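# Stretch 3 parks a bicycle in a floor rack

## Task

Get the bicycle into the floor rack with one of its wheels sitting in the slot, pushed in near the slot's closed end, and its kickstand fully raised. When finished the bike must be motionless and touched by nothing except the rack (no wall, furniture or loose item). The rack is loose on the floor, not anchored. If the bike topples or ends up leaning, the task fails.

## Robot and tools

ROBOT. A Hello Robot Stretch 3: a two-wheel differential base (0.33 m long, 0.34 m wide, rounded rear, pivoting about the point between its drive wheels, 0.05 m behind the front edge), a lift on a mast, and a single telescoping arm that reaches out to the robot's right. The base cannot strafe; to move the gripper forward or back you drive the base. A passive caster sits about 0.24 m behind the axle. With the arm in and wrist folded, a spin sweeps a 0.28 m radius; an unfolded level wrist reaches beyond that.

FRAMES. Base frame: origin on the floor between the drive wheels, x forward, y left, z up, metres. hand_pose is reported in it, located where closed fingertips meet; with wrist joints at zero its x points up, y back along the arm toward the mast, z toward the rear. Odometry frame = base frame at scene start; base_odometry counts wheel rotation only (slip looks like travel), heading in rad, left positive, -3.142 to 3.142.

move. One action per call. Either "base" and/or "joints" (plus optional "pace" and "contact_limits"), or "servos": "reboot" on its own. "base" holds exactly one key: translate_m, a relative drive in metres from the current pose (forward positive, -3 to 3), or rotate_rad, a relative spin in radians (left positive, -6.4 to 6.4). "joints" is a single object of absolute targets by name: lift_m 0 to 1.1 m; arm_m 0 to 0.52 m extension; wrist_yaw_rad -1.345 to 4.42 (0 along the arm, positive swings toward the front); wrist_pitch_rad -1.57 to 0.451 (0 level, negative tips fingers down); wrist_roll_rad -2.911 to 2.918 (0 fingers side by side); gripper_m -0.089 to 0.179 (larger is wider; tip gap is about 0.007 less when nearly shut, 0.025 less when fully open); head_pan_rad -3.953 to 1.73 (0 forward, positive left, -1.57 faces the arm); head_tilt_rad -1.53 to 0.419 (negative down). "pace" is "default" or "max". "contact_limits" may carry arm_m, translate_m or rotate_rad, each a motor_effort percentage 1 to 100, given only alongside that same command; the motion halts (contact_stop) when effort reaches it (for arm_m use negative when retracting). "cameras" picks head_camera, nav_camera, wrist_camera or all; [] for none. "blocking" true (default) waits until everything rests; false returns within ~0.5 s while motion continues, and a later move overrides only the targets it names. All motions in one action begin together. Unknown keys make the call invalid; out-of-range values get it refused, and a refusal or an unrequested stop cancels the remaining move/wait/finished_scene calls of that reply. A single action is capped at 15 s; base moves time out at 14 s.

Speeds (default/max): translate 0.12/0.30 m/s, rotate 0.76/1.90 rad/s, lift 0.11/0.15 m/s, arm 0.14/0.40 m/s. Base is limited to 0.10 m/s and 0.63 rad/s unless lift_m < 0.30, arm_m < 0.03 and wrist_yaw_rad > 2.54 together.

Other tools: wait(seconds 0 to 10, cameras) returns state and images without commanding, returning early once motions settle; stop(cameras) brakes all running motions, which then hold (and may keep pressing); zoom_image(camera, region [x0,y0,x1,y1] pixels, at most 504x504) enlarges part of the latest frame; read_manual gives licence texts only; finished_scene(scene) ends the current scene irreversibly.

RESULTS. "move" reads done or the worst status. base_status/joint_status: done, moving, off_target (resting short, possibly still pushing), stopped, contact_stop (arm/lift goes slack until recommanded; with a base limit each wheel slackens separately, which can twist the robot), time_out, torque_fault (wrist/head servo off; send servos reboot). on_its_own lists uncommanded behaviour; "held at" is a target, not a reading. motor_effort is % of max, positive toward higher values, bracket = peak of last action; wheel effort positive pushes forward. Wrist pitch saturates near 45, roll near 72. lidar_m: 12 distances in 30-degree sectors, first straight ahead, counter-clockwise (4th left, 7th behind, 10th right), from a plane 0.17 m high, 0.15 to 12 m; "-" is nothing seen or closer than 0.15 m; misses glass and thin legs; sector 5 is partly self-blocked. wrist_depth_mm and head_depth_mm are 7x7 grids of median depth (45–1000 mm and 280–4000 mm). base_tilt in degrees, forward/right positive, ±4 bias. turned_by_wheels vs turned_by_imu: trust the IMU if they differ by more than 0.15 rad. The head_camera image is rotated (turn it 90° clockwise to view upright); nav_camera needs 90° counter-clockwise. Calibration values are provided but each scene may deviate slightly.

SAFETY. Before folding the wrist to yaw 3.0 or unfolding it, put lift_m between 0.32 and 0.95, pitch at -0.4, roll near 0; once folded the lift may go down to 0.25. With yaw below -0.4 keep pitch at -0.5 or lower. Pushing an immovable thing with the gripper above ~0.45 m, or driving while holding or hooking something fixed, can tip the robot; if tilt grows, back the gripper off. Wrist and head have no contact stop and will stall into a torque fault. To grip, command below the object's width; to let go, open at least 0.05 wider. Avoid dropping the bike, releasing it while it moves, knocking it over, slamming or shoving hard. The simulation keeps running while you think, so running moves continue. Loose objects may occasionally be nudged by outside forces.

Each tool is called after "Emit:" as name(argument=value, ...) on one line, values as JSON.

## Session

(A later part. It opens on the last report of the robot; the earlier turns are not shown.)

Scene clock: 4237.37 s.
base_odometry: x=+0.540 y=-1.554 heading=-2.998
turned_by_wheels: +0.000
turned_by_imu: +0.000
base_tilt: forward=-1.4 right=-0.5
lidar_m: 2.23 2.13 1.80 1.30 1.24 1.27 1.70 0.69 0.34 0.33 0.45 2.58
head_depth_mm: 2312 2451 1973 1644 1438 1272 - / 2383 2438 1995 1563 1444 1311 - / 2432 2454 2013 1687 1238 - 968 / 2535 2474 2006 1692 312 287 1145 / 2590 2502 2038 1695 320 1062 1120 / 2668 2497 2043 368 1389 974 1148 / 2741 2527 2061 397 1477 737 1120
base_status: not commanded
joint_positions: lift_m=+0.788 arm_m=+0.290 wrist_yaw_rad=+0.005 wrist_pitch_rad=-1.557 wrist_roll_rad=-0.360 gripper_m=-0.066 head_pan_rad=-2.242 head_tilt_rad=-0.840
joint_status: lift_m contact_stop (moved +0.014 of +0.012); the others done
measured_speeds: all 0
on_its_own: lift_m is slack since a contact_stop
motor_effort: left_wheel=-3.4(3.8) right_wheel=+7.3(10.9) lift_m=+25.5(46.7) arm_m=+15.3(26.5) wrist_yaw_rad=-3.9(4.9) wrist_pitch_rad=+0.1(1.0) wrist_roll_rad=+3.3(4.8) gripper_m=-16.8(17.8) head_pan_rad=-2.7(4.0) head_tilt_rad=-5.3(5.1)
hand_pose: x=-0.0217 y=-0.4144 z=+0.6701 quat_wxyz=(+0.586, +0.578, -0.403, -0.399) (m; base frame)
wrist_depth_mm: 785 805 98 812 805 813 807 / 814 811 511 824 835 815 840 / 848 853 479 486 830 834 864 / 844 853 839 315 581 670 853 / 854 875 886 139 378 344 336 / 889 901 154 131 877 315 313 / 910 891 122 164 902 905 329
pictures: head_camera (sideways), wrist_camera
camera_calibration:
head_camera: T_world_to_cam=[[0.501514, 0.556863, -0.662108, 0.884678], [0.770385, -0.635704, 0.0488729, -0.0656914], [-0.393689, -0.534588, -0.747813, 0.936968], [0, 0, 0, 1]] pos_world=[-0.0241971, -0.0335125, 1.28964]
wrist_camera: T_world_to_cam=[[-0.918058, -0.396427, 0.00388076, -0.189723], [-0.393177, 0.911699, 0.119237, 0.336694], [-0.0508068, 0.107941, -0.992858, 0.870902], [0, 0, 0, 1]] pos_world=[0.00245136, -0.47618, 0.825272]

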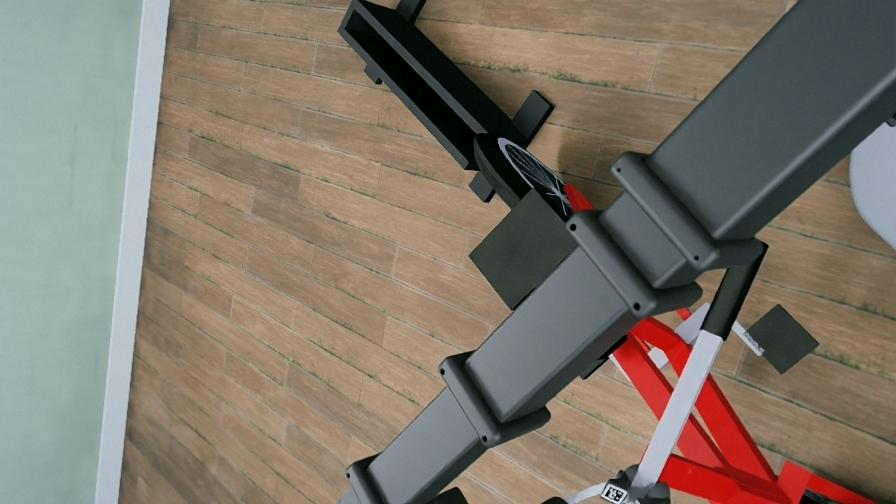

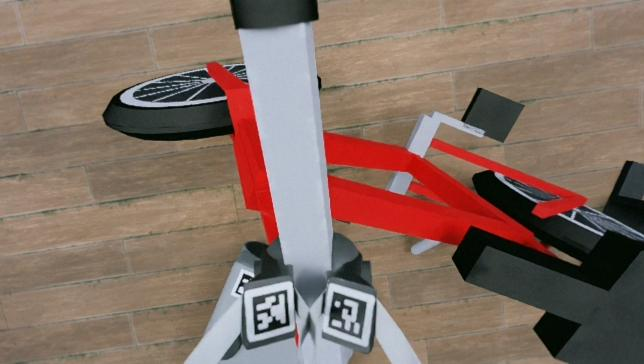

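Emit:
move(joints={"arm_m": 0.335, "lift_m": 0.795, "wrist_roll_rad": -0.2, "gripper_m": -0.071}, cameras=["wrist_camera","head_camera"])

Scene clock: 4241.20 s.
move: contact_stop
base_odometry: x=+0.540 y=-1.554 heading=-2.998
turned_by_wheels: +0.000
turned_by_imu: +0.000
base_tilt: forward=-1.4 right=-0.4
lidar_m: 2.24 2.13 1.79 1.30 1.24 1.27 1.70 0.71 0.36 0.35 0.46 2.57
head_depth_mm: 2326 2417 1973 1623 1444 1286 - / 2391 2446 1988 1562 1447 1318 - / 2465 2489 1981 1674 1398 - 988 / 2511 2485 2013 1688 295 1216 1146 / 2599 2490 2029 1703 310 1069 1138 / 2674 2528 2021 354 897 1228 1153 / 2751 2532 2047 379 1480 848 1138
base_status: not commanded
joint_positions: lift_m=+0.796 arm_m=+0.335 wrist_yaw_rad=+0.006 wrist_pitch_rad=-1.557 wrist_roll_rad=-0.217 gripper_m=-0.067 head_pan_rad=-2.242 head_tilt_rad=-0.840
joint_status: lift_m contact_stop (moved +0.008 of +0.007); the others done
measured_speeds: all 0
on_its_own: lift_m is slack since a contact_stop
motor_effort: left_wheel=-2.8(3.7) right_wheel=+4.8(7.3) lift_m=+24.9(42.3) arm_m=+17.9(27.6) wrist_yaw_rad=-5.2(6.4) wrist_pitch_rad=+0.2(0.5) wrist_roll_rad=+5.3(6.0) gripper_m=-14.9(51.7) head_pan_rad=-3.8(3.9) head_tilt_rad=-4.5(5.7)
hand_pose: x=-0.0217 y=-0.4595 z=+0.6785 quat_wxyz=(+0.556, +0.549, -0.444, -0.439) (m; base frame)
wrist_depth_mm: 818 813 104 806 810 824 829 / 805 812 - 813 813 832 828 / 850 831 119 821 839 849 850 / 859 881 861 321 594 664 872 / 877 885 859 142 369 334 318 / 918 883 879 128 909 913 316 / 905 922 120 166 945 942 341
pictures: head_camera (sideways), wrist_camera
camera_calibration:
head_camera: T_world_to_cam=[[0.501515, 0.556863, -0.662108, 0.884678], [0.770384, -0.635704, 0.0488729, -0.0656914], [-0.393689, -0.534588, -0.747813, 0.936968], [0, 0, 0, 1]] pos_world=[-0.0241971, -0.0335125, 1.28964]
wrist_camera: T_world_to_cam=[[-0.964991, -0.262272, 0.00223143, -0.145912], [-0.260177, 0.958289, 0.118276, 0.401719], [-0.0331589, 0.113555, -0.992978, 0.887098], [0, 0, 0, 1]] pos_world=[-0.00687024, -0.523966, 0.833681]

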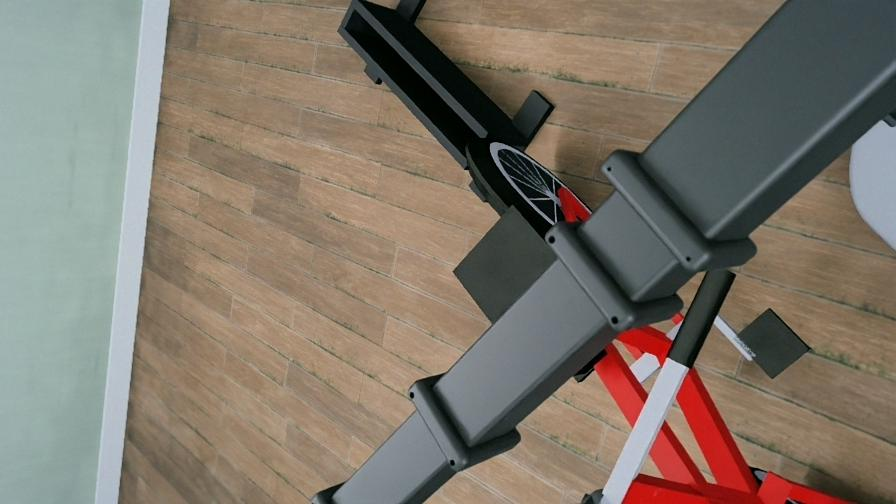

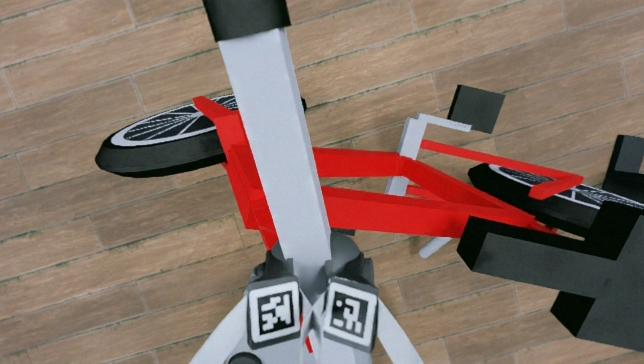

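Emit:
move(joints={"arm_m": 0.362, "lift_m": 0.799, "wrist_roll_rad": 0.05, "gripper_m": -0.07}, cameras=["wrist_camera","head_camera"])

Scene clock: 4247.87 s.
move: done
base_odometry: x=+0.540 y=-1.554 heading=-2.998
turned_by_wheels: +0.000
turned_by_imu: +0.000
base_tilt: forward=-1.3 right=-0.5
lidar_m: 2.24 2.13 1.79 1.30 1.24 1.27 1.69 0.72 0.56 0.51 0.51 2.58
head_depth_mm: 2313 2448 1971 1624 1442 1289 - / 2390 2468 1986 1575 1443 1320 - / 2438 2488 2004 1681 1414 - 985 / 2516 2499 2001 1692 295 1217 1150 / 2577 2490 2026 1702 306 1081 1129 / 2642 2521 2018 351 874 1157 1151 / 2740 2544 2020 376 1476 922 1138
base_status: not commanded
joint_positions: lift_m=+0.799 arm_m=+0.362 wrist_yaw_rad=+0.008 wrist_pitch_rad=-1.556 wrist_roll_rad=+0.031 gripper_m=-0.066 head_pan_rad=-2.242 head_tilt_rad=-0.840
joint_status: all done
measured_speeds: all 0
motor_effort: left_wheel=-0.8(3.3) right_wheel=+0.7(5.0) lift_m=+22.1(38.6) arm_m=+18.5(25.2) wrist_yaw_rad=-7.0(9.2) wrist_pitch_rad=+0.1(0.5) wrist_roll_rad=+6.4(8.4) gripper_m=-14.9(40.7) head_pan_rad=-4.0(4.0) head_tilt_rad=-4.7(5.5)
hand_pose: x=-0.0218 y=-0.4865 z=+0.6812 quat_wxyz=(+0.498, +0.491, -0.509, -0.502) (m; base frame)
wrist_depth_mm: 765 802 114 801 822 845 804 / 806 857 121 875 845 824 843 / 827 811 126 851 841 868 607 / 863 593 434 345 362 320 304 / 882 878 865 145 896 311 313 / 914 867 139 128 875 912 946 / 907 909 120 128 937 970 945
pictures: head_camera (sideways), wrist_camera
camera_calibration:
head_camera: T_world_to_cam=[[0.501514, 0.556863, -0.662108, 0.884678], [0.770384, -0.635704, 0.0488729, -0.0656914], [-0.393689, -0.534588, -0.747813, 0.936968], [0, 0, 0, 1]] pos_world=[-0.0241971, -0.0335125, 1.28964]
wrist_camera: T_world_to_cam=[[-0.999778, -0.0210394, -0.000973531, -0.034298], [-0.0210083, 0.992869, 0.117341, 0.449929], [-0.0015022, 0.117336, -0.993091, 0.895515], [0, 0, 0, 1]] pos_world=[-0.0234929, -0.552518, 0.8365]

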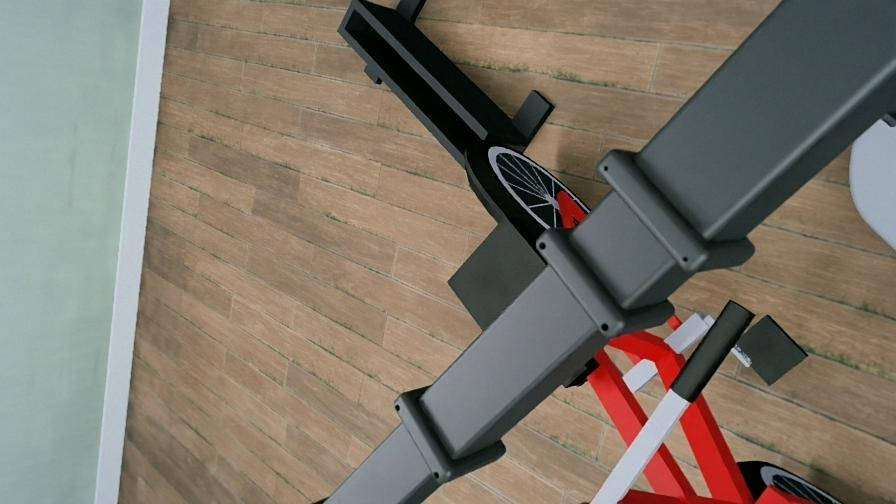

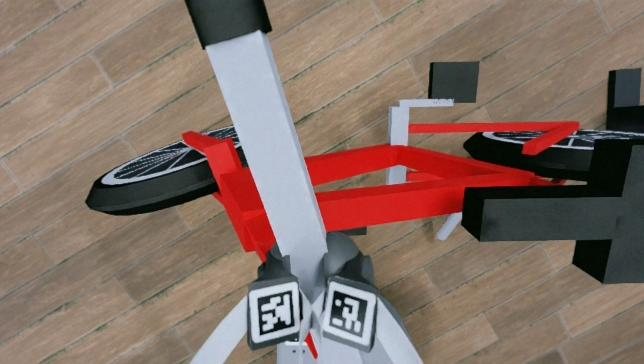

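Emit:
move(joints={"arm_m": 0.372, "wrist_roll_rad": 0.3, "gripper_m": -0.071}, cameras=["wrist_camera","head_camera"])

Emit:
zoom_image(camera="head_camera", region=[430, 90, 620, 240])

Scene clock: 4251.73 s.
move: done
base_odometry: x=+0.540 y=-1.554 heading=-2.997
turned_by_wheels: +0.000
turned_by_imu: +0.000
base_tilt: forward=-1.3 right=-0.5
lidar_m: 2.23 2.13 1.80 1.30 1.24 1.27 1.70 0.72 0.55 0.48 0.50 2.58
head_depth_mm: 2325 2422 1965 1627 1440 1293 - / 2382 2451 2001 1567 1445 1313 - / 2448 2436 2011 1681 1400 - 988 / 2508 2506 2006 1680 296 1221 1150 / 2580 2515 2018 1696 307 1224 1131 / 2661 2505 2008 351 870 1231 1122 / 2697 2556 2053 377 1481 818 1106
base_status: not commanded
joint_positions: lift_m=+0.799 arm_m=+0.372 wrist_yaw_rad=+0.004 wrist_pitch_rad=-1.556 wrist_roll_rad=+0.288 gripper_m=-0.068 head_pan_rad=-2.242 head_tilt_rad=-0.840
joint_status: all done
measured_speeds: all 0
motor_effort: left_wheel=+2.1(2.1) right_wheel=-4.3(5.1) lift_m=+33.8(33.8) arm_m=+16.6(24.3) wrist_yaw_rad=-3.7(10.6) wrist_pitch_rad=+0.1(0.3) wrist_roll_rad=+3.7(10.7) gripper_m=-13.5(50.1) head_pan_rad=-3.6(4.1) head_tilt_rad=-4.1(5.4)
hand_pose: x=-0.0217 y=-0.4966 z=+0.6810 quat_wxyz=(+0.427, +0.421, -0.569, -0.562) (m; base frame)
wrist_depth_mm: 799 801 798 834 801 828 828 / 808 832 816 822 822 858 287 / 837 842 830 574 681 376 293 / 851 852 440 325 349 299 303 / 867 864 445 149 915 888 942 / 894 894 155 129 896 877 891 / 899 919 121 126 753 910 931
pictures: head_camera (sideways), wrist_camera
camera_calibration:
head_camera: T_world_to_cam=[[0.501514, 0.556863, -0.662108, 0.884678], [0.770385, -0.635704, 0.0488729, -0.0656914], [-0.393689, -0.534588, -0.747813, 0.936968], [0, 0, 0, 1]] pos_world=[-0.0241971, -0.0335125, 1.28964]
wrist_camera: T_world_to_cam=[[-0.971226, 0.238115, -0.00454986, 0.0973058], [0.23596, 0.964676, 0.117143, 0.451677], [0.0322826, 0.112699, -0.993105, 0.894928], [0, 0, 0, 1]] pos_world=[-0.0409623, -0.559749, 0.836289]

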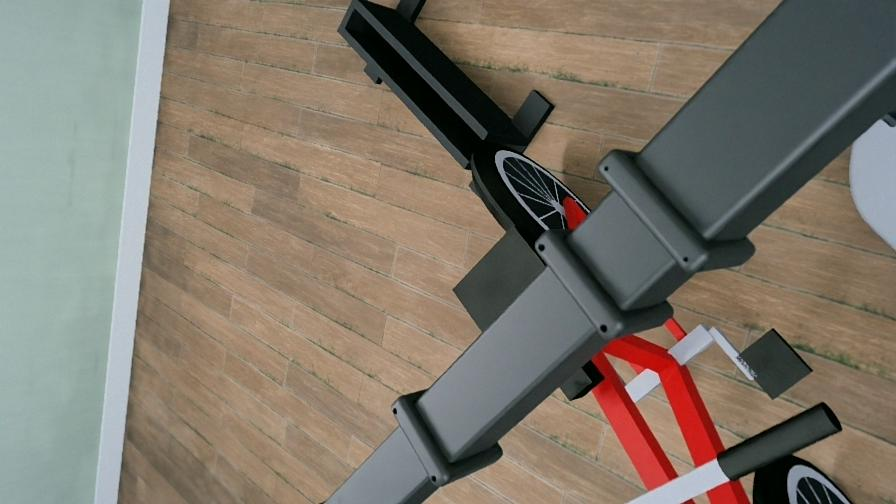

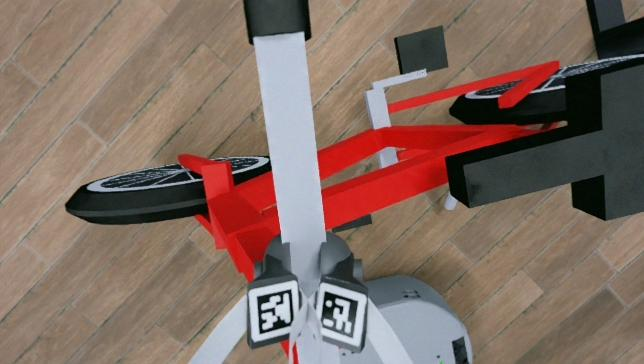

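Scaled by 2.653 from the camera's 896x504 image, which has a finer 1280x720 frame.

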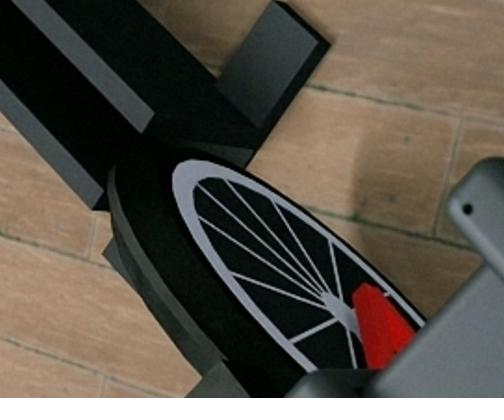

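Emit:
move(joints={"wrist_roll_rad": 0.08, "gripper_m": -0.07}, cameras=["wrist_camera","head_camera"])

Emit:
zoom_image(camera="head_camera", region=[430, 90, 620, 240])

Scene clock: 4255.77 s.
move: done
base_odometry: x=+0.540 y=-1.554 heading=-2.997
turned_by_wheels: +0.000
turned_by_imu: +0.000
base_tilt: forward=-1.4 right=-0.4
lidar_m: 2.23 2.13 1.80 1.29 1.24 1.27 1.70 0.72 0.55 0.49 0.51 2.58
head_depth_mm: 2308 2415 1975 1634 1436 1290 - / 2387 2447 1978 1570 1448 1322 - / 2432 2459 2009 1684 1398 - 988 / 2524 2454 2027 1693 295 1215 1146 / 2591 2483 2016 1695 307 1224 1131 / 2668 2500 2033 351 870 1127 1116 / 2759 2539 2043 376 1478 833 1118
base_status: not commanded
joint_positions: lift_m=+0.799 arm_m=+0.372 wrist_yaw_rad=+0.003 wrist_pitch_rad=-1.556 wrist_roll_rad=+0.081 gripper_m=-0.067 head_pan_rad=-2.242 head_tilt_rad=-0.840
joint_status: all done
measured_speeds: all 0
motor_effort: left_wheel=+2.2(2.5) right_wheel=-3.2(3.5) lift_m=+35.6(41.0) arm_m=-1.5(2.1) wrist_yaw_rad=-3.1(4.2) wrist_pitch_rad=+0.3(0.4) wrist_roll_rad=-0.4(2.7) gripper_m=+3.9(38.8) head_pan_rad=-3.9(3.9) head_tilt_rad=-4.9(5.3)
hand_pose: x=-0.0217 y=-0.4966 z=+0.6812 quat_wxyz=(+0.484, +0.477, -0.522, -0.516) (m; base frame)
wrist_depth_mm: 817 801 819 129 824 824 827 / 804 791 829 853 831 834 865 / 837 816 851 586 868 675 325 / 877 861 430 323 362 311 304 / 877 860 288 150 895 309 306 / 902 931 152 128 899 906 935 / 924 917 120 125 793 954 926
pictures: head_camera (sideways), wrist_camera
camera_calibration:
head_camera: T_world_to_cam=[[0.501514, 0.556863, -0.662108, 0.884678], [0.770385, -0.635704, 0.0488729, -0.0656914], [-0.393689, -0.534588, -0.747813, 0.936968], [0, 0, 0, 1]] pos_world=[-0.0241971, -0.0335125, 1.28964]
wrist_camera: T_world_to_cam=[[-0.999401, 0.0345684, -0.00166958, -0.00630917], [0.0341361, 0.992551, 0.116953, 0.461266], [0.00570004, 0.116826, -0.993136, 0.896588], [0, 0, 0, 1]] pos_world=[-0.0271618, -0.562357, 0.836476]

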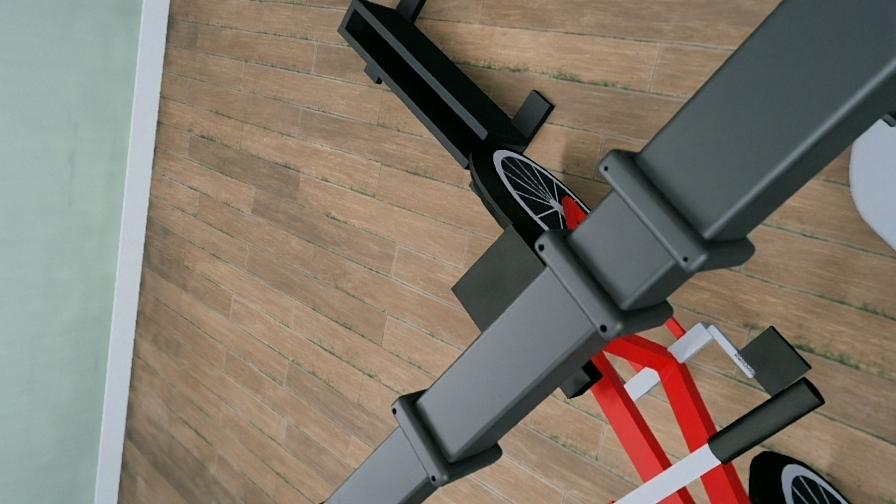

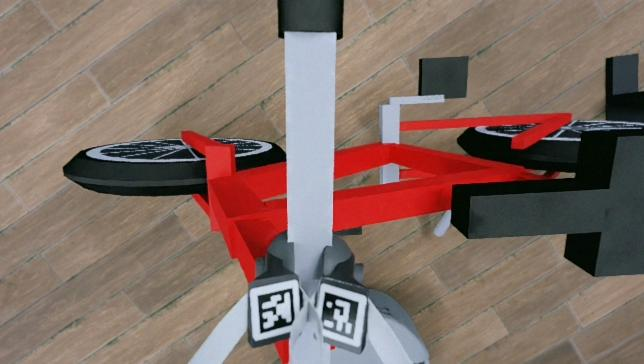

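Scaled by 2.653 from the camera's 896x504 image, which has a finer 1280x720 frame.

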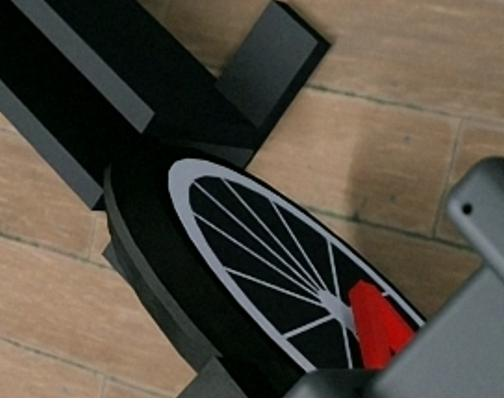

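Emit:
zoom_image(camera="wrist_camera", region=[444, 44, 644, 224])

Scaled by 2.520.

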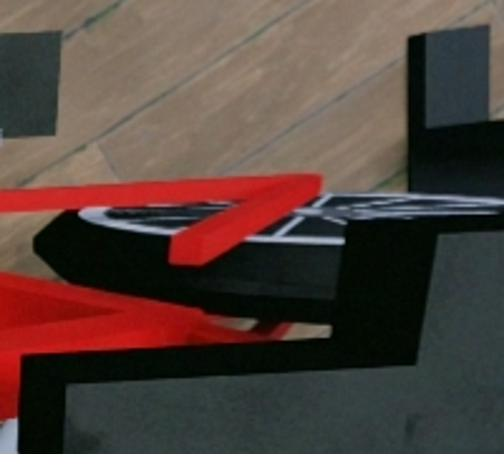

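Emit:
move(base={"translate_m": 0.22}, joints={"arm_m": 0.366, "wrist_roll_rad": 0.02, "gripper_m": -0.071}, cameras=["wrist_camera","head_camera"])

Scene clock: 4290.37 s.
move: done
base_odometry: x=+0.323 y=-1.585 heading=-2.997
turned_by_wheels: +0.000
turned_by_imu: +0.002
base_tilt: forward=-1.3 right=-0.5
lidar_m: 2.04 1.95 1.94 1.42 1.36 1.39 1.86 0.71 0.55 0.49 0.49 2.46
head_depth_mm: 2485 2423 1971 1613 1439 1284 - / 2534 2463 1983 1638 1454 1319 - / 2630 2469 1992 1673 1379 - 988 / 2720 2454 2023 1695 292 1222 1146 / 2797 2489 2038 1701 307 1225 1131 / 2840 2538 2018 350 876 1074 1136 / 2944 2537 2031 376 1473 905 1114
base_status: done
joint_positions: lift_m=+0.799 arm_m=+0.366 wrist_yaw_rad=+0.003 wrist_pitch_rad=-1.556 wrist_roll_rad=+0.016 gripper_m=-0.067 head_pan_rad=-2.242 head_tilt_rad=-0.840
joint_status: all done
measured_speeds: all 0
motor_effort: left_wheel=+2.8(6.5) right_wheel=-1.2(9.8) lift_m=+25.1(28.6) arm_m=-11.2(17.0) wrist_yaw_rad=-2.5(4.1) wrist_pitch_rad=+0.2(0.4) wrist_roll_rad=+1.0(1.6) gripper_m=-13.8(47.9) head_pan_rad=-3.0(4.2) head_tilt_rad=-4.7(5.4)
hand_pose: x=-0.0217 y=-0.4906 z=+0.6812 quat_wxyz=(+0.500, +0.493, -0.506, -0.500) (m; base frame)
wrist_depth_mm: 824 796 799 814 832 828 825 / 842 797 838 808 836 830 834 / 839 860 828 833 834 869 858 / 850 586 426 142 368 389 300 / 855 874 859 147 885 304 312 / 909 908 154 129 897 918 941 / 906 917 121 127 926 952 937
pictures: head_camera (sideways), wrist_camera
camera_calibration:
head_camera: T_world_to_cam=[[0.501514, 0.556863, -0.662108, 0.884678], [0.770385, -0.635703, 0.0488729, -0.0656914], [-0.393689, -0.534588, -0.747813, 0.936968], [0, 0, 0, 1]] pos_world=[-0.0241971, -0.0335125, 1.28964]
wrist_camera: T_world_to_cam=[[-0.999535, -0.0304982, -0.000770181, -0.0390478], [-0.0303783, 0.992644, 0.117194, 0.453741], [-0.0028097, 0.117163, -0.993109, 0.89581], [0, 0, 0, 1]] pos_world=[-0.0227288, -0.55655, 0.836431]

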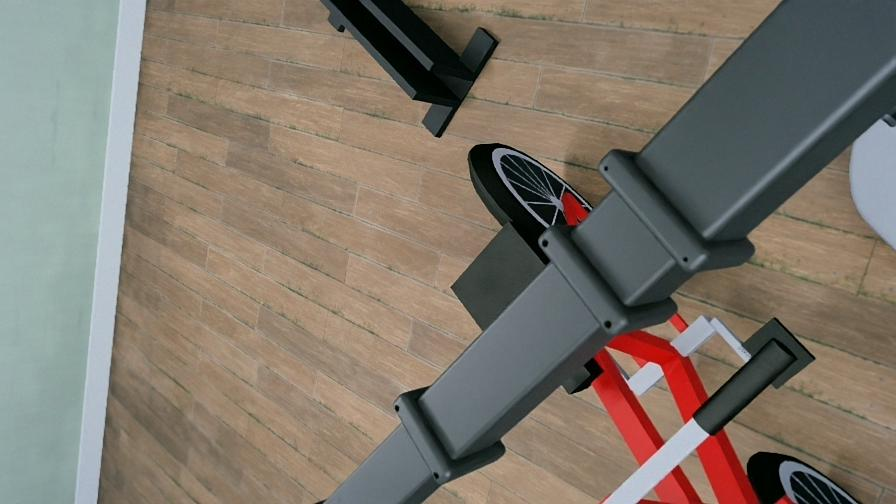

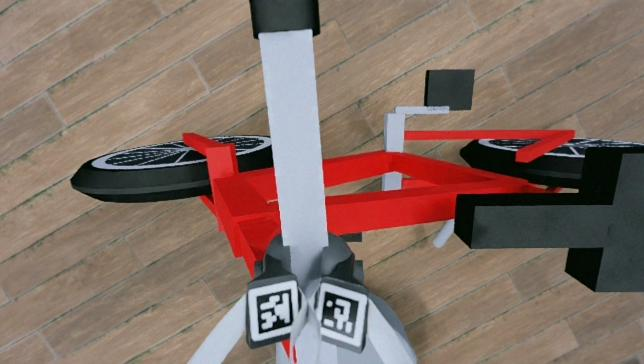

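Emit:
zoom_image(camera="head_camera", region=[400, 40, 620, 240])

Emit:
zoom_image(camera="wrist_camera", region=[444, 44, 644, 224])

Scaled by 2.291 from the camera's 896x504 image, which has a finer 1280x720 frame.

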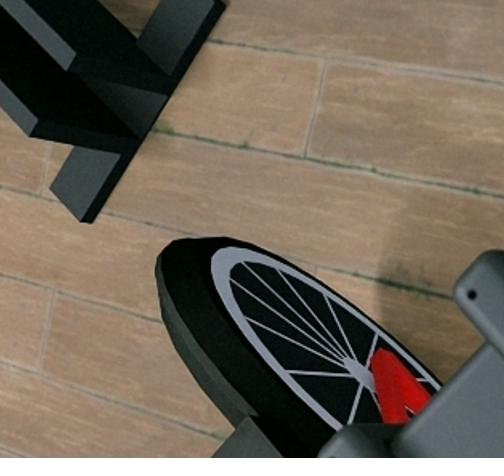

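Scaled by 2.520.

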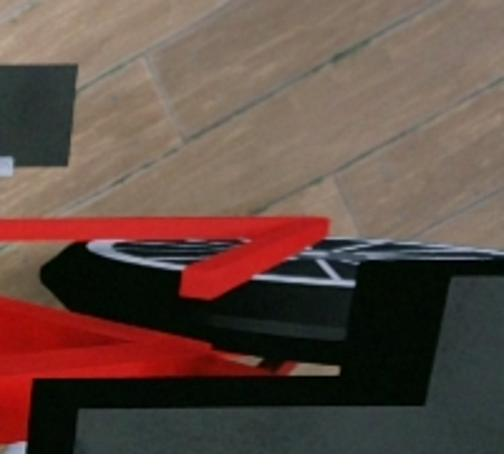

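Emit:
move(joints={"wrist_roll_rad": -0.36, "gripper_m": -0.07}, cameras=["wrist_camera"])

Scene clock: 4308.47 s.
move: done
base_odometry: x=+0.323 y=-1.585 heading=-2.997
turned_by_wheels: +0.000
turned_by_imu: +0.000
base_tilt: forward=-1.4 right=-0.5
lidar_m: 2.04 1.95 1.95 1.42 1.36 1.39 1.86 0.71 0.55 0.50 0.50 2.46
head_depth_mm: 2483 2440 1986 1606 1437 1291 - / 2554 2460 1982 1637 1445 1317 - / 2613 2474 1979 1678 1393 - 987 / 2706 2492 2012 1681 292 1218 1143 / 2757 2524 2025 1690 307 1088 1132 / 2839 2510 2034 351 874 1092 1140 / 2940 2535 2032 377 1483 928 1118
base_status: not commanded
joint_positions: lift_m=+0.799 arm_m=+0.366 wrist_yaw_rad=+0.000 wrist_pitch_rad=-1.556 wrist_roll_rad=-0.353 gripper_m=-0.067 head_pan_rad=-2.242 head_tilt_rad=-0.840
joint_status: all done
measured_speeds: all 0
motor_effort: left_wheel=+2.2(2.6) right_wheel=-0.5(1.4) lift_m=+12.5(15.7) arm_m=-10.7(11.4) wrist_yaw_rad=+0.9(3.4) wrist_pitch_rad=+0.1(0.4) wrist_roll_rad=-2.5(4.3) gripper_m=-13.6(38.9) head_pan_rad=-3.5(4.0) head_tilt_rad=-4.6(5.2)
hand_pose: x=-0.0216 y=-0.4906 z=+0.6812 quat_wxyz=(+0.584, +0.576, -0.407, -0.402) (m; base frame)
wrist_depth_mm: 802 783 817 118 803 821 807 / 816 823 821 124 830 845 831 / 838 536 475 131 850 861 856 / 892 863 360 140 871 860 852 / 867 869 876 146 364 492 910 / 885 896 124 129 916 319 315 / 918 905 121 127 941 932 317
pictures: wrist_camera
camera_calibration:
wrist_camera: T_world_to_cam=[[-0.922563, -0.385825, 0.00405192, -0.21488], [-0.382661, 0.916244, 0.118604, 0.407735], [-0.049473, 0.107869, -0.992933, 0.890131], [0, 0, 0, 1]] pos_world=[0.00182117, -0.552509, 0.836352]

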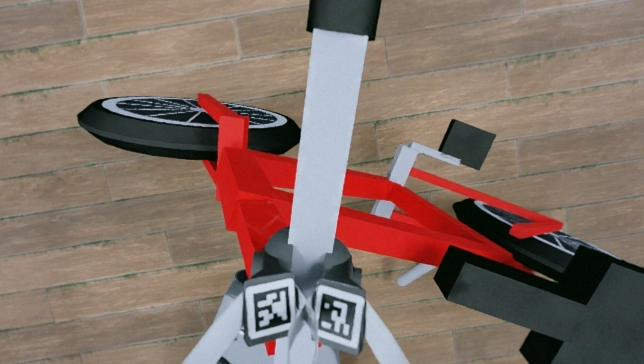

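Emit:
move(base={"translate_m": 0.05}, joints={"wrist_roll_rad": -0.45, "arm_m": 0.348}, cameras=["wrist_camera"])

Scene clock: 4312.20 s.
move: done
base_odometry: x=+0.273 y=-1.593 heading=-2.997
turned_by_wheels: +0.000
turned_by_imu: +0.001
base_tilt: forward=-1.3 right=-0.5
lidar_m: 2.00 1.91 1.96 1.45 1.39 1.42 1.90 0.71 0.55 0.48 0.48 2.44
head_depth_mm: 2520 2409 1963 1610 1441 1292 - / 2602 2468 1995 1657 1447 1319 - / 2678 2458 2019 1687 1389 - 993 / 2759 2483 2005 1698 291 1229 1143 / 2819 2504 2031 1700 307 1081 1113 / 2911 2547 2029 350 876 1135 1153 / 2947 2545 2057 374 1473 861 1118
base_status: done
joint_positions: lift_m=+0.799 arm_m=+0.348 wrist_yaw_rad=+0.000 wrist_pitch_rad=-1.556 wrist_roll_rad=-0.447 gripper_m=-0.066 head_pan_rad=-2.242 head_tilt_rad=-0.840
joint_status: all done
measured_speeds: all 0
motor_effort: left_wheel=+0.2(4.5) right_wheel=+3.9(12.9) lift_m=+9.7(9.7) arm_m=-7.9(19.6) wrist_yaw_rad=-0.5(1.8) wrist_pitch_rad=+0.3(0.4) wrist_roll_rad=-1.0(4.5) gripper_m=-14.2(15.8) head_pan_rad=-3.4(4.1) head_tilt_rad=-4.1(5.3)
hand_pose: x=-0.0216 y=-0.4726 z=+0.6811 quat_wxyz=(+0.602, +0.594, -0.379, -0.375) (m; base frame)
wrist_depth_mm: 815 793 806 114 797 816 817 / 831 823 843 121 829 822 846 / 823 530 439 128 846 855 872 / 844 856 374 137 651 873 916 / 888 877 895 146 367 671 900 / 914 897 125 127 873 321 331 / 930 922 121 127 942 324 321
pictures: wrist_camera
camera_calibration:
wrist_camera: T_world_to_cam=[[-0.882543, -0.470204, 0.00512939, -0.247658], [-0.466313, 0.87654, 0.119286, 0.370196], [-0.0605851, 0.102883, -0.992847, 0.88551], [0, 0, 0, 1]] pos_world=[0.00770711, -0.532046, 0.836286]

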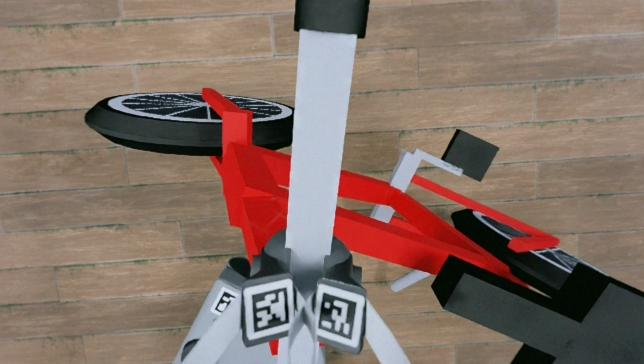

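Emit:
move(base={"translate_m": 0.05}, joints={"wrist_roll_rad": -0.45, "arm_m": 0.326}, cameras=[])

Emit:
move(base={"translate_m": 0.05}, joints={"wrist_roll_rad": -0.4, "arm_m": 0.306}, cameras=["wrist_camera","head_camera"])

Emit:
zoom_image(camera="head_camera", region=[340, 0, 640, 240])

Scene clock: 4317.33 s.
move: done
base_odometry: x=+0.224 y=-1.600 heading=-2.997
turned_by_wheels: +0.000
turned_by_imu: +0.000
base_tilt: forward=-1.4 right=-0.5
lidar_m: 1.95 1.86 1.92 1.47 1.41 1.44 1.93 0.70 0.54 0.46 0.45 0.49
head_depth_mm: 2544 2420 1967 1631 1437 1287 - / 2594 2447 1984 1662 1445 1321 - / 2711 2460 2015 1704 1289 - 986 / 2767 2475 2006 1698 294 629 1143 / 2883 2508 2034 1703 312 1053 1116 / 2913 2529 2019 350 1385 993 1157 / 2980 2545 2032 380 1467 780 1107
base_status: done
joint_positions: lift_m=+0.799 arm_m=+0.326 wrist_yaw_rad=+0.001 wrist_pitch_rad=-1.556 wrist_roll_rad=-0.449 gripper_m=-0.066 head_pan_rad=-2.242 head_tilt_rad=-0.840
joint_status: all done
measured_speeds: all 0
motor_effort: left_wheel=+0.7(4.4) right_wheel=+3.8(12.5) lift_m=+19.0(20.3) arm_m=-7.4(20.9) wrist_yaw_rad=+0.0(1.7) wrist_pitch_rad=+0.3(0.4) wrist_roll_rad=-0.6(2.1) gripper_m=-14.8(15.6) head_pan_rad=-3.4(4.1) head_tilt_rad=-4.6(5.3)
hand_pose: x=-0.0216 y=-0.4506 z=+0.6812 quat_wxyz=(+0.603, +0.595, -0.378, -0.374) (m; base frame)
wrist_depth_mm: 795 797 822 113 816 821 824 / 806 811 809 121 837 838 850 / 834 509 430 128 850 846 852 / 838 832 369 535 895 863 917 / 861 883 878 146 364 552 900 / 912 887 126 128 892 315 325 / 922 924 122 127 914 360 323
pictures: none
No camera images: "cameras" was empty.

Scene clock: 4318.90 s.
move: done
base_odometry: x=+0.174 y=-1.607 heading=-2.998
turned_by_wheels: +0.000
turned_by_imu: +0.000
base_tilt: forward=-1.4 right=-0.5
lidar_m: 1.92 1.82 1.87 1.48 1.44 1.47 1.97 0.69 0.53 0.44 0.43 0.45
head_depth_mm: 2566 2439 1982 1630 1439 1289 - / 2712 2445 1994 1667 1446 1328 - / 2741 2459 2004 1684 1277 - 985 / 2844 2495 2021 1680 306 625 1147 / 2872 2498 2031 1702 307 1110 1119 / 2950 2518 2034 347 1381 946 1150 / 3005 2525 2042 381 1486 724 902
base_status: done
joint_positions: lift_m=+0.799 arm_m=+0.306 wrist_yaw_rad=+0.003 wrist_pitch_rad=-1.557 wrist_roll_rad=-0.409 gripper_m=-0.066 head_pan_rad=-2.242 head_tilt_rad=-0.840
joint_status: all done
measured_speeds: all 0
motor_effort: left_wheel=-0.6(4.6) right_wheel=+5.0(13.6) lift_m=+15.3(19.2) arm_m=-9.5(17.4) wrist_yaw_rad=-2.2(3.5) wrist_pitch_rad=+0.1(0.4) wrist_roll_rad=+2.7(3.6) gripper_m=-14.5(15.6) head_pan_rad=-3.3(3.8) head_tilt_rad=-4.3(5.3)
hand_pose: x=-0.0216 y=-0.4306 z=+0.6812 quat_wxyz=(+0.596, +0.587, -0.390, -0.385) (m; base frame)
wrist_depth_mm: 798 805 812 115 808 844 817 / 839 805 864 828 847 821 843 / 848 699 - 128 850 865 857 / 855 845 492 352 879 860 878 / 879 874 894 145 368 461 859 / 878 911 127 129 912 317 316 / 913 901 120 128 930 917 324
pictures: head_camera (sideways), wrist_camera
camera_calibration:
head_camera: T_world_to_cam=[[0.501515, 0.556863, -0.662108, 0.884678], [0.770384, -0.635704, 0.0488729, -0.0656914], [-0.393689, -0.534588, -0.747813, 0.936968], [0, 0, 0, 1]] pos_world=[-0.0241971, -0.0335125, 1.28964]
wrist_camera: T_world_to_cam=[[-0.898389, -0.439177, 0.00466927, -0.214628], [-0.435557, 0.89225, 0.119077, 0.340916], [-0.0564621, 0.104944, -0.992874, 0.882201], [0, 0, 0, 1]] pos_world=[0.0054802, -0.491023, 0.836321]

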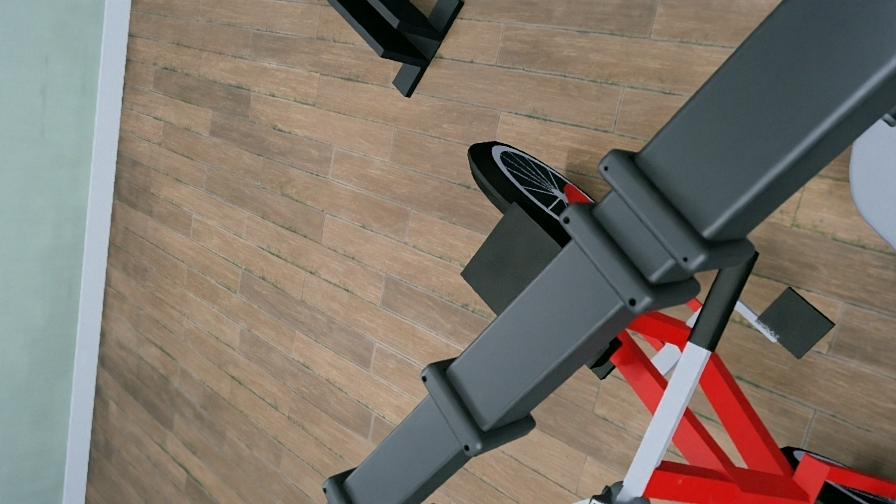

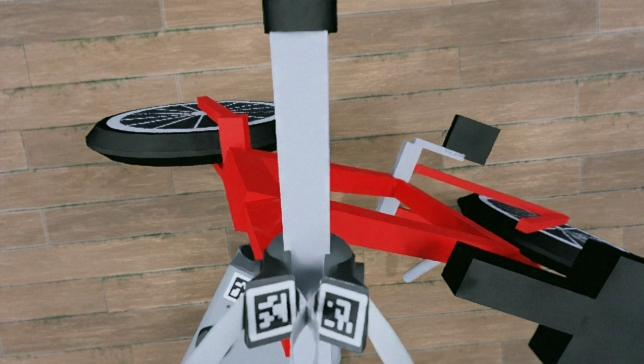

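Scaled by 1.680 from the camera's 896x504 image, which has a finer 1280x720 frame.

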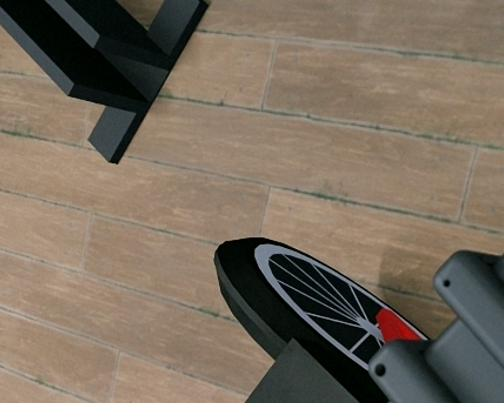

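Emit:
zoom_image(camera="wrist_camera", region=[60, 60, 420, 260])

Emit:
zoom_image(camera="wrist_camera", region=[380, 120, 644, 320])

Scaled by 1.400.

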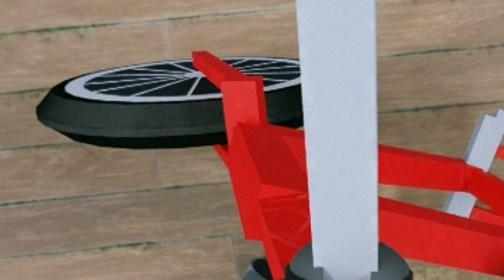

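Scaled by 1.909.

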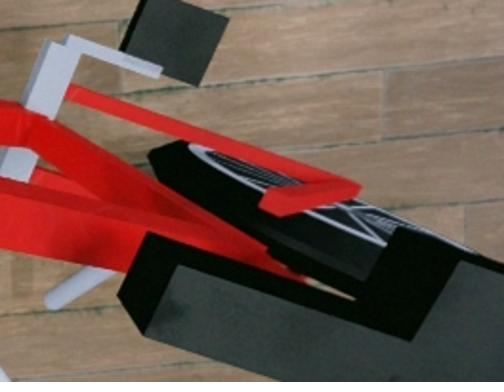

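Emit:
move(base={"translate_m": -0.05}, joints={"wrist_roll_rad": -0.25, "arm_m": 0.326, "gripper_m": -0.071}, cameras=[])

Emit:
move(base={"translate_m": -0.05}, joints={"wrist_roll_rad": -0.23, "arm_m": 0.345}, cameras=[])

Emit:
move(base={"translate_m": -0.05}, joints={"wrist_roll_rad": -0.2, "arm_m": 0.361, "gripper_m": -0.07}, cameras=["wrist_camera","head_camera"])

Emit:
zoom_image(camera="head_camera", region=[380, 0, 620, 240])

Emit:
zoom_image(camera="wrist_camera", region=[400, 60, 644, 240])

Emit:
zoom_image(camera="wrist_camera", region=[60, 60, 300, 260])

Scene clock: 4361.00 s.
move: done
base_odometry: x=+0.224 y=-1.600 heading=-2.998
turned_by_wheels: +0.000
turned_by_imu: -0.001
base_tilt: forward=-1.3 right=-0.5
lidar_m: 1.95 1.86 1.92 1.46 1.41 1.45 1.93 0.70 0.54 0.46 0.45 0.51
head_depth_mm: 2552 2421 1978 1616 1443 1294 - / 2648 2470 2007 1682 1439 1314 - / 2697 2449 2000 1686 1295 - 988 / 2800 2478 2000 1684 299 1212 1140 / 2878 2478 2015 1722 313 1050 1118 / 2935 2533 2038 349 1393 992 1156 / 2984 2520 2060 380 1476 776 1084
base_status: done
joint_positions: lift_m=+0.799 arm_m=+0.326 wrist_yaw_rad=+0.003 wrist_pitch_rad=-1.556 wrist_roll_rad=-0.261 gripper_m=-0.067 head_pan_rad=-2.242 head_tilt_rad=-0.840
joint_status: all done
measured_speeds: all 0
motor_effort: left_wheel=-1.8(6.6) right_wheel=+0.1(7.6) lift_m=+7.9(9.0) arm_m=+12.3(23.6) wrist_yaw_rad=-2.3(3.2) wrist_pitch_rad=+0.1(0.5) wrist_roll_rad=+3.2(6.3) gripper_m=-13.3(51.3) head_pan_rad=-3.1(4.0) head_tilt_rad=-4.5(5.7)
hand_pose: x=-0.0217 y=-0.4506 z=+0.6811 quat_wxyz=(+0.565, +0.557, -0.433, -0.427) (m; base frame)
wrist_depth_mm: 794 819 796 118 837 818 830 / 795 810 813 843 856 832 821 / 830 852 508 130 830 845 839 / 854 849 423 346 648 679 886 / 847 860 852 146 360 329 316 / 888 875 155 128 880 318 316 / 952 923 120 128 927 908 335
pictures: none
No camera images: "cameras" was empty.

Scene clock: 4362.57 s.
move: done
base_odometry: x=+0.273 y=-1.593 heading=-2.998
turned_by_wheels: +0.000
turned_by_imu: +0.000
base_tilt: forward=-1.3 right=-0.5
lidar_m: 2.00 1.91 1.96 1.44 1.39 1.42 1.89 0.71 0.54 0.47 0.47 2.44
head_depth_mm: 2521 2420 1973 1589 1440 1288 - / 2589 2451 1987 1671 1447 1317 - / 2684 2462 2010 1684 1399 - 985 / 2732 2468 2027 1687 294 1223 1143 / 2815 2487 2031 1704 312 1047 1119 / 2907 2544 2044 350 873 1131 1149 / 2950 2534 2053 377 1475 820 1106
base_status: done
joint_positions: lift_m=+0.799 arm_m=+0.345 wrist_yaw_rad=+0.003 wrist_pitch_rad=-1.556 wrist_roll_rad=-0.239 gripper_m=-0.067 head_pan_rad=-2.242 head_tilt_rad=-0.840
joint_status: all done
measured_speeds: all 0
motor_effort: left_wheel=-2.2(6.0) right_wheel=+0.3(8.3) lift_m=+11.3(11.6) arm_m=+17.7(26.2) wrist_yaw_rad=-2.1(3.5) wrist_pitch_rad=+0.1(0.5) wrist_roll_rad=+2.8(3.9) gripper_m=-14.5(15.6) head_pan_rad=-3.7(4.2) head_tilt_rad=-5.3(5.4)
hand_pose: x=-0.0217 y=-0.4696 z=+0.6811 quat_wxyz=(+0.561, +0.553, -0.439, -0.433) (m; base frame)
wrist_depth_mm: 803 789 825 119 840 830 823 / 806 799 831 125 815 847 825 / 828 839 523 131 849 845 849 / 882 850 425 345 653 688 904 / 885 895 866 146 363 329 321 / 918 901 153 128 934 316 314 / 924 909 121 128 925 926 327
pictures: none
No camera images: "cameras" was empty.

Scene clock: 4364.13 s.
move: done
base_odometry: x=+0.323 y=-1.585 heading=-2.998
turned_by_wheels: +0.000
turned_by_imu: +0.000
base_tilt: forward=-1.3 right=-0.5
lidar_m: 2.04 1.95 1.96 1.42 1.36 1.39 1.86 0.71 0.55 0.49 0.49 2.46
head_depth_mm: 2473 2428 1992 1591 1443 1285 - / 2543 2443 2006 1642 1441 1319 - / 2606 2477 2009 1700 1411 - 985 / 2711 2464 1993 1689 292 1231 1138 / 2759 2495 2022 1701 312 1092 1134 / 2874 2526 2020 351 874 1223 1150 / 2881 2525 2036 377 1479 895 1117
base_status: done
joint_positions: lift_m=+0.799 arm_m=+0.361 wrist_yaw_rad=+0.003 wrist_pitch_rad=-1.556 wrist_roll_rad=-0.209 gripper_m=-0.066 head_pan_rad=-2.242 head_tilt_rad=-0.840
joint_status: all done
measured_speeds: all 0
motor_effort: left_wheel=-2.3(5.5) right_wheel=+0.2(10.1) lift_m=+14.7(14.8) arm_m=+15.5(24.3) wrist_yaw_rad=-2.6(4.6) wrist_pitch_rad=+0.1(0.3) wrist_roll_rad=+2.8(4.3) gripper_m=-13.2(37.7) head_pan_rad=-3.3(4.0) head_tilt_rad=-4.8(5.3)
hand_pose: x=-0.0217 y=-0.4856 z=+0.6811 quat_wxyz=(+0.554, +0.546, -0.447, -0.442) (m; base frame)
wrist_depth_mm: 791 815 827 121 826 825 824 / 811 821 836 126 849 835 841 / 824 859 557 132 871 880 864 / 870 881 432 347 658 688 894 / 878 882 862 147 361 321 315 / 912 900 154 128 922 314 317 / 905 919 121 127 888 931 326
pictures: head_camera (sideways), wrist_camera
camera_calibration:
head_camera: T_world_to_cam=[[0.501518, 0.55686, -0.662108, 0.884678], [0.770381, -0.635708, 0.0488729, -0.0656914], [-0.393692, -0.534586, -0.747813, 0.936968], [0, 0, 0, 1]] pos_world=[-0.0241973, -0.0335123, 1.28964]
wrist_camera: T_world_to_cam=[[-0.967727, -0.251992, 0.002225, -0.147772], [-0.249982, 0.961049, 0.117873, 0.428248], [-0.0318414, 0.113513, -0.993026, 0.892748], [0, 0, 0, 1]] pos_world=[-0.00752247, -0.550143, 0.836372]

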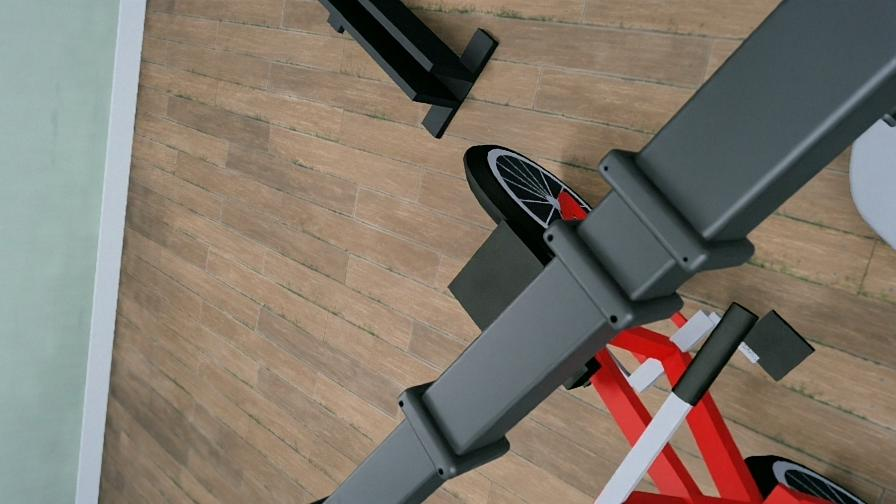

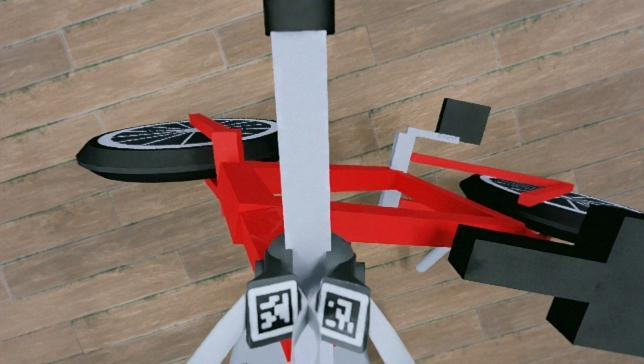

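Scaled by 2.100 from the camera's 896x504 image, which has a finer 1280x720 frame.

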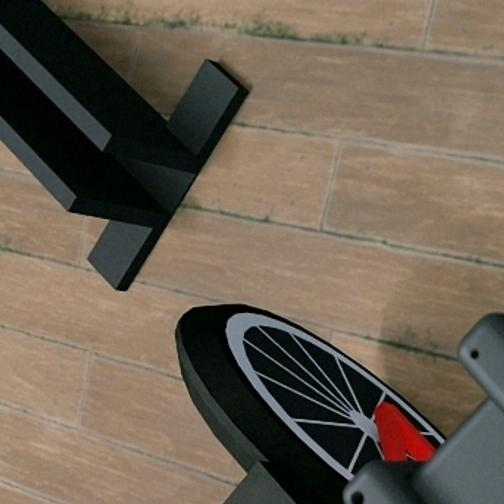

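Scaled by 2.066.

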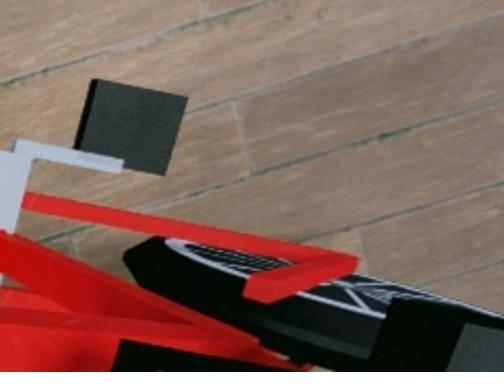

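Scaled by 2.100.

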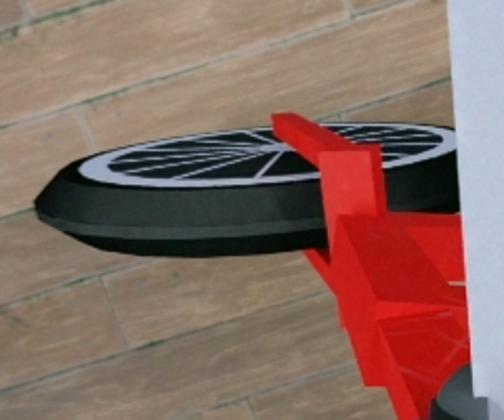

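Emit:
move(joints={"wrist_roll_rad": 0.08, "arm_m": 0.367, "gripper_m": -0.071}, cameras=["wrist_camera"])

Emit:
move(base={"translate_m": -0.07}, joints={"arm_m": 0.37}, cameras=["wrist_camera"])

Scene clock: 4374.40 s.
move: done
base_odometry: x=+0.323 y=-1.585 heading=-2.998
turned_by_wheels: +0.000
turned_by_imu: +0.000
base_tilt: forward=-1.3 right=-0.5
lidar_m: 2.04 1.95 1.95 1.42 1.36 1.39 1.86 0.72 0.55 0.48 0.49 2.45
head_depth_mm: 2508 2425 1977 1598 1434 1286 - / 2579 2428 1997 1640 1439 1319 - / 2577 2491 1985 1680 1400 - 986 / 2702 2472 2013 1682 291 1219 1146 / 2800 2488 2023 1707 307 1103 1126 / 2843 2501 2040 351 872 1097 1136 / 2920 2543 2039 376 1473 893 1102
base_status: not commanded
joint_positions: lift_m=+0.799 arm_m=+0.367 wrist_yaw_rad=+0.005 wrist_pitch_rad=-1.556 wrist_roll_rad=+0.067 gripper_m=-0.068 head_pan_rad=-2.242 head_tilt_rad=-0.840
joint_status: all done
measured_speeds: all 0
motor_effort: left_wheel=-0.6(2.4) right_wheel=-0.9(0.9) lift_m=+22.3(23.6) arm_m=+15.0(19.9) wrist_yaw_rad=-4.7(6.1) wrist_pitch_rad=+0.0(0.4) wrist_roll_rad=+3.9(7.3) gripper_m=+3.1(48.5) head_pan_rad=-3.4(3.8) head_tilt_rad=-4.2(5.0)
hand_pose: x=-0.0217 y=-0.4916 z=+0.6811 quat_wxyz=(+0.488, +0.481, -0.519, -0.512) (m; base frame)
wrist_depth_mm: 812 794 800 827 807 810 825 / 812 819 818 835 856 828 858 / 825 828 829 832 854 804 549 / 855 617 423 337 359 318 297 / 877 907 401 147 872 307 312 / 880 879 127 128 929 915 934 / 916 900 123 126 914 936 939
pictures: wrist_camera
camera_calibration:
wrist_camera: T_world_to_cam=[[-0.999812, 0.01933, -0.00147618, -0.0141463], [0.0190242, 0.992938, 0.117102, 0.456046], [0.00372934, 0.117052, -0.993119, 0.896011], [0, 0, 0, 1]] pos_world=[-0.0261611, -0.557432, 0.83642]

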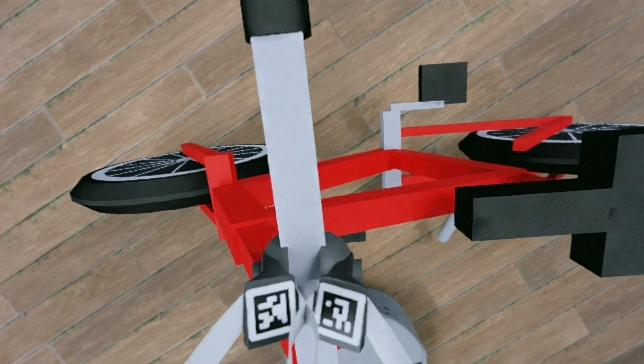

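Scene clock: 4376.20 s.
move: done
base_odometry: x=+0.392 y=-1.575 heading=-2.998
turned_by_wheels: +0.000
turned_by_imu: +0.000
base_tilt: forward=-1.3 right=-0.4
lidar_m: 2.10 2.00 1.91 1.38 1.32 1.35 1.81 0.72 0.55 0.48 0.49 2.50
head_depth_mm: 2406 2418 1984 1605 1421 1283 - / 2489 2464 1987 1593 1443 1321 - / 2546 2470 1985 1680 1431 - 983 / 2640 2495 2019 1696 291 1224 1144 / 2700 2522 2031 1707 307 1222 1133 / 2796 2524 2034 351 880 1093 1138 / 2899 2539 2043 376 1474 893 1107
base_status: done
joint_positions: lift_m=+0.799 arm_m=+0.370 wrist_yaw_rad=+0.004 wrist_pitch_rad=-1.556 wrist_roll_rad=+0.069 gripper_m=-0.067 head_pan_rad=-2.242 head_tilt_rad=-0.840
joint_status: all done
measured_speeds: all 0
motor_effort: left_wheel=-1.2(4.7) right_wheel=-1.5(11.6) lift_m=+21.9(22.6) arm_m=+14.1(19.8) wrist_yaw_rad=-4.0(5.2) wrist_pitch_rad=+0.0(0.4) wrist_roll_rad=+3.4(4.3) gripper_m=-14.8(14.8) head_pan_rad=-3.4(3.9) head_tilt_rad=-4.5(5.2)
hand_pose: x=-0.0217 y=-0.4946 z=+0.6811 quat_wxyz=(+0.487, +0.480, -0.519, -0.513) (m; base frame)
wrist_depth_mm: 794 809 805 800 815 821 821 / 798 838 791 828 810 859 850 / 837 838 857 868 830 773 541 / 852 498 427 143 359 331 302 / 866 866 316 148 865 308 310 / 899 906 156 128 909 915 943 / 898 899 120 125 889 947 959
pictures: wrist_camera
camera_calibration:
wrist_camera: T_world_to_cam=[[-0.999762, 0.0217461, -0.00149947, -0.0128623], [0.021421, 0.992888, 0.117106, 0.459031], [0.00403542, 0.117046, -0.993118, 0.896363], [0, 0, 0, 1]] pos_world=[-0.0263094, -0.560403, 0.83642]

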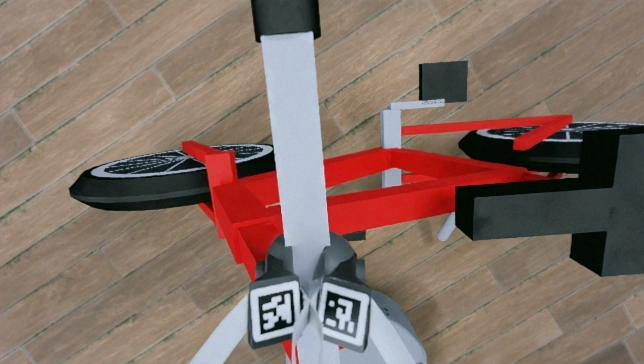

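Emit:
zoom_image(camera="wrist_camera", region=[400, 60, 644, 240])

Emit:
zoom_image(camera="wrist_camera", region=[60, 100, 300, 260])

Scaled by 2.066.

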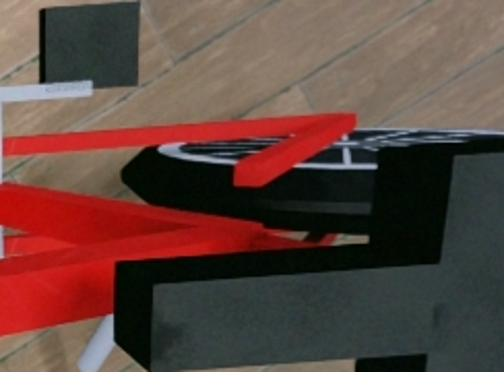

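Scaled by 2.100.

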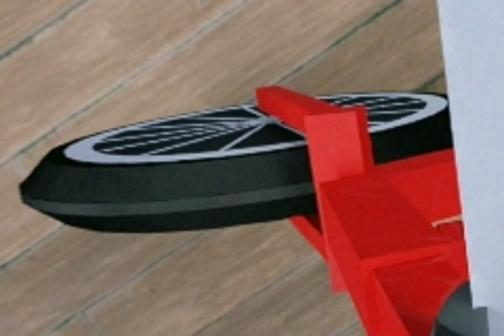

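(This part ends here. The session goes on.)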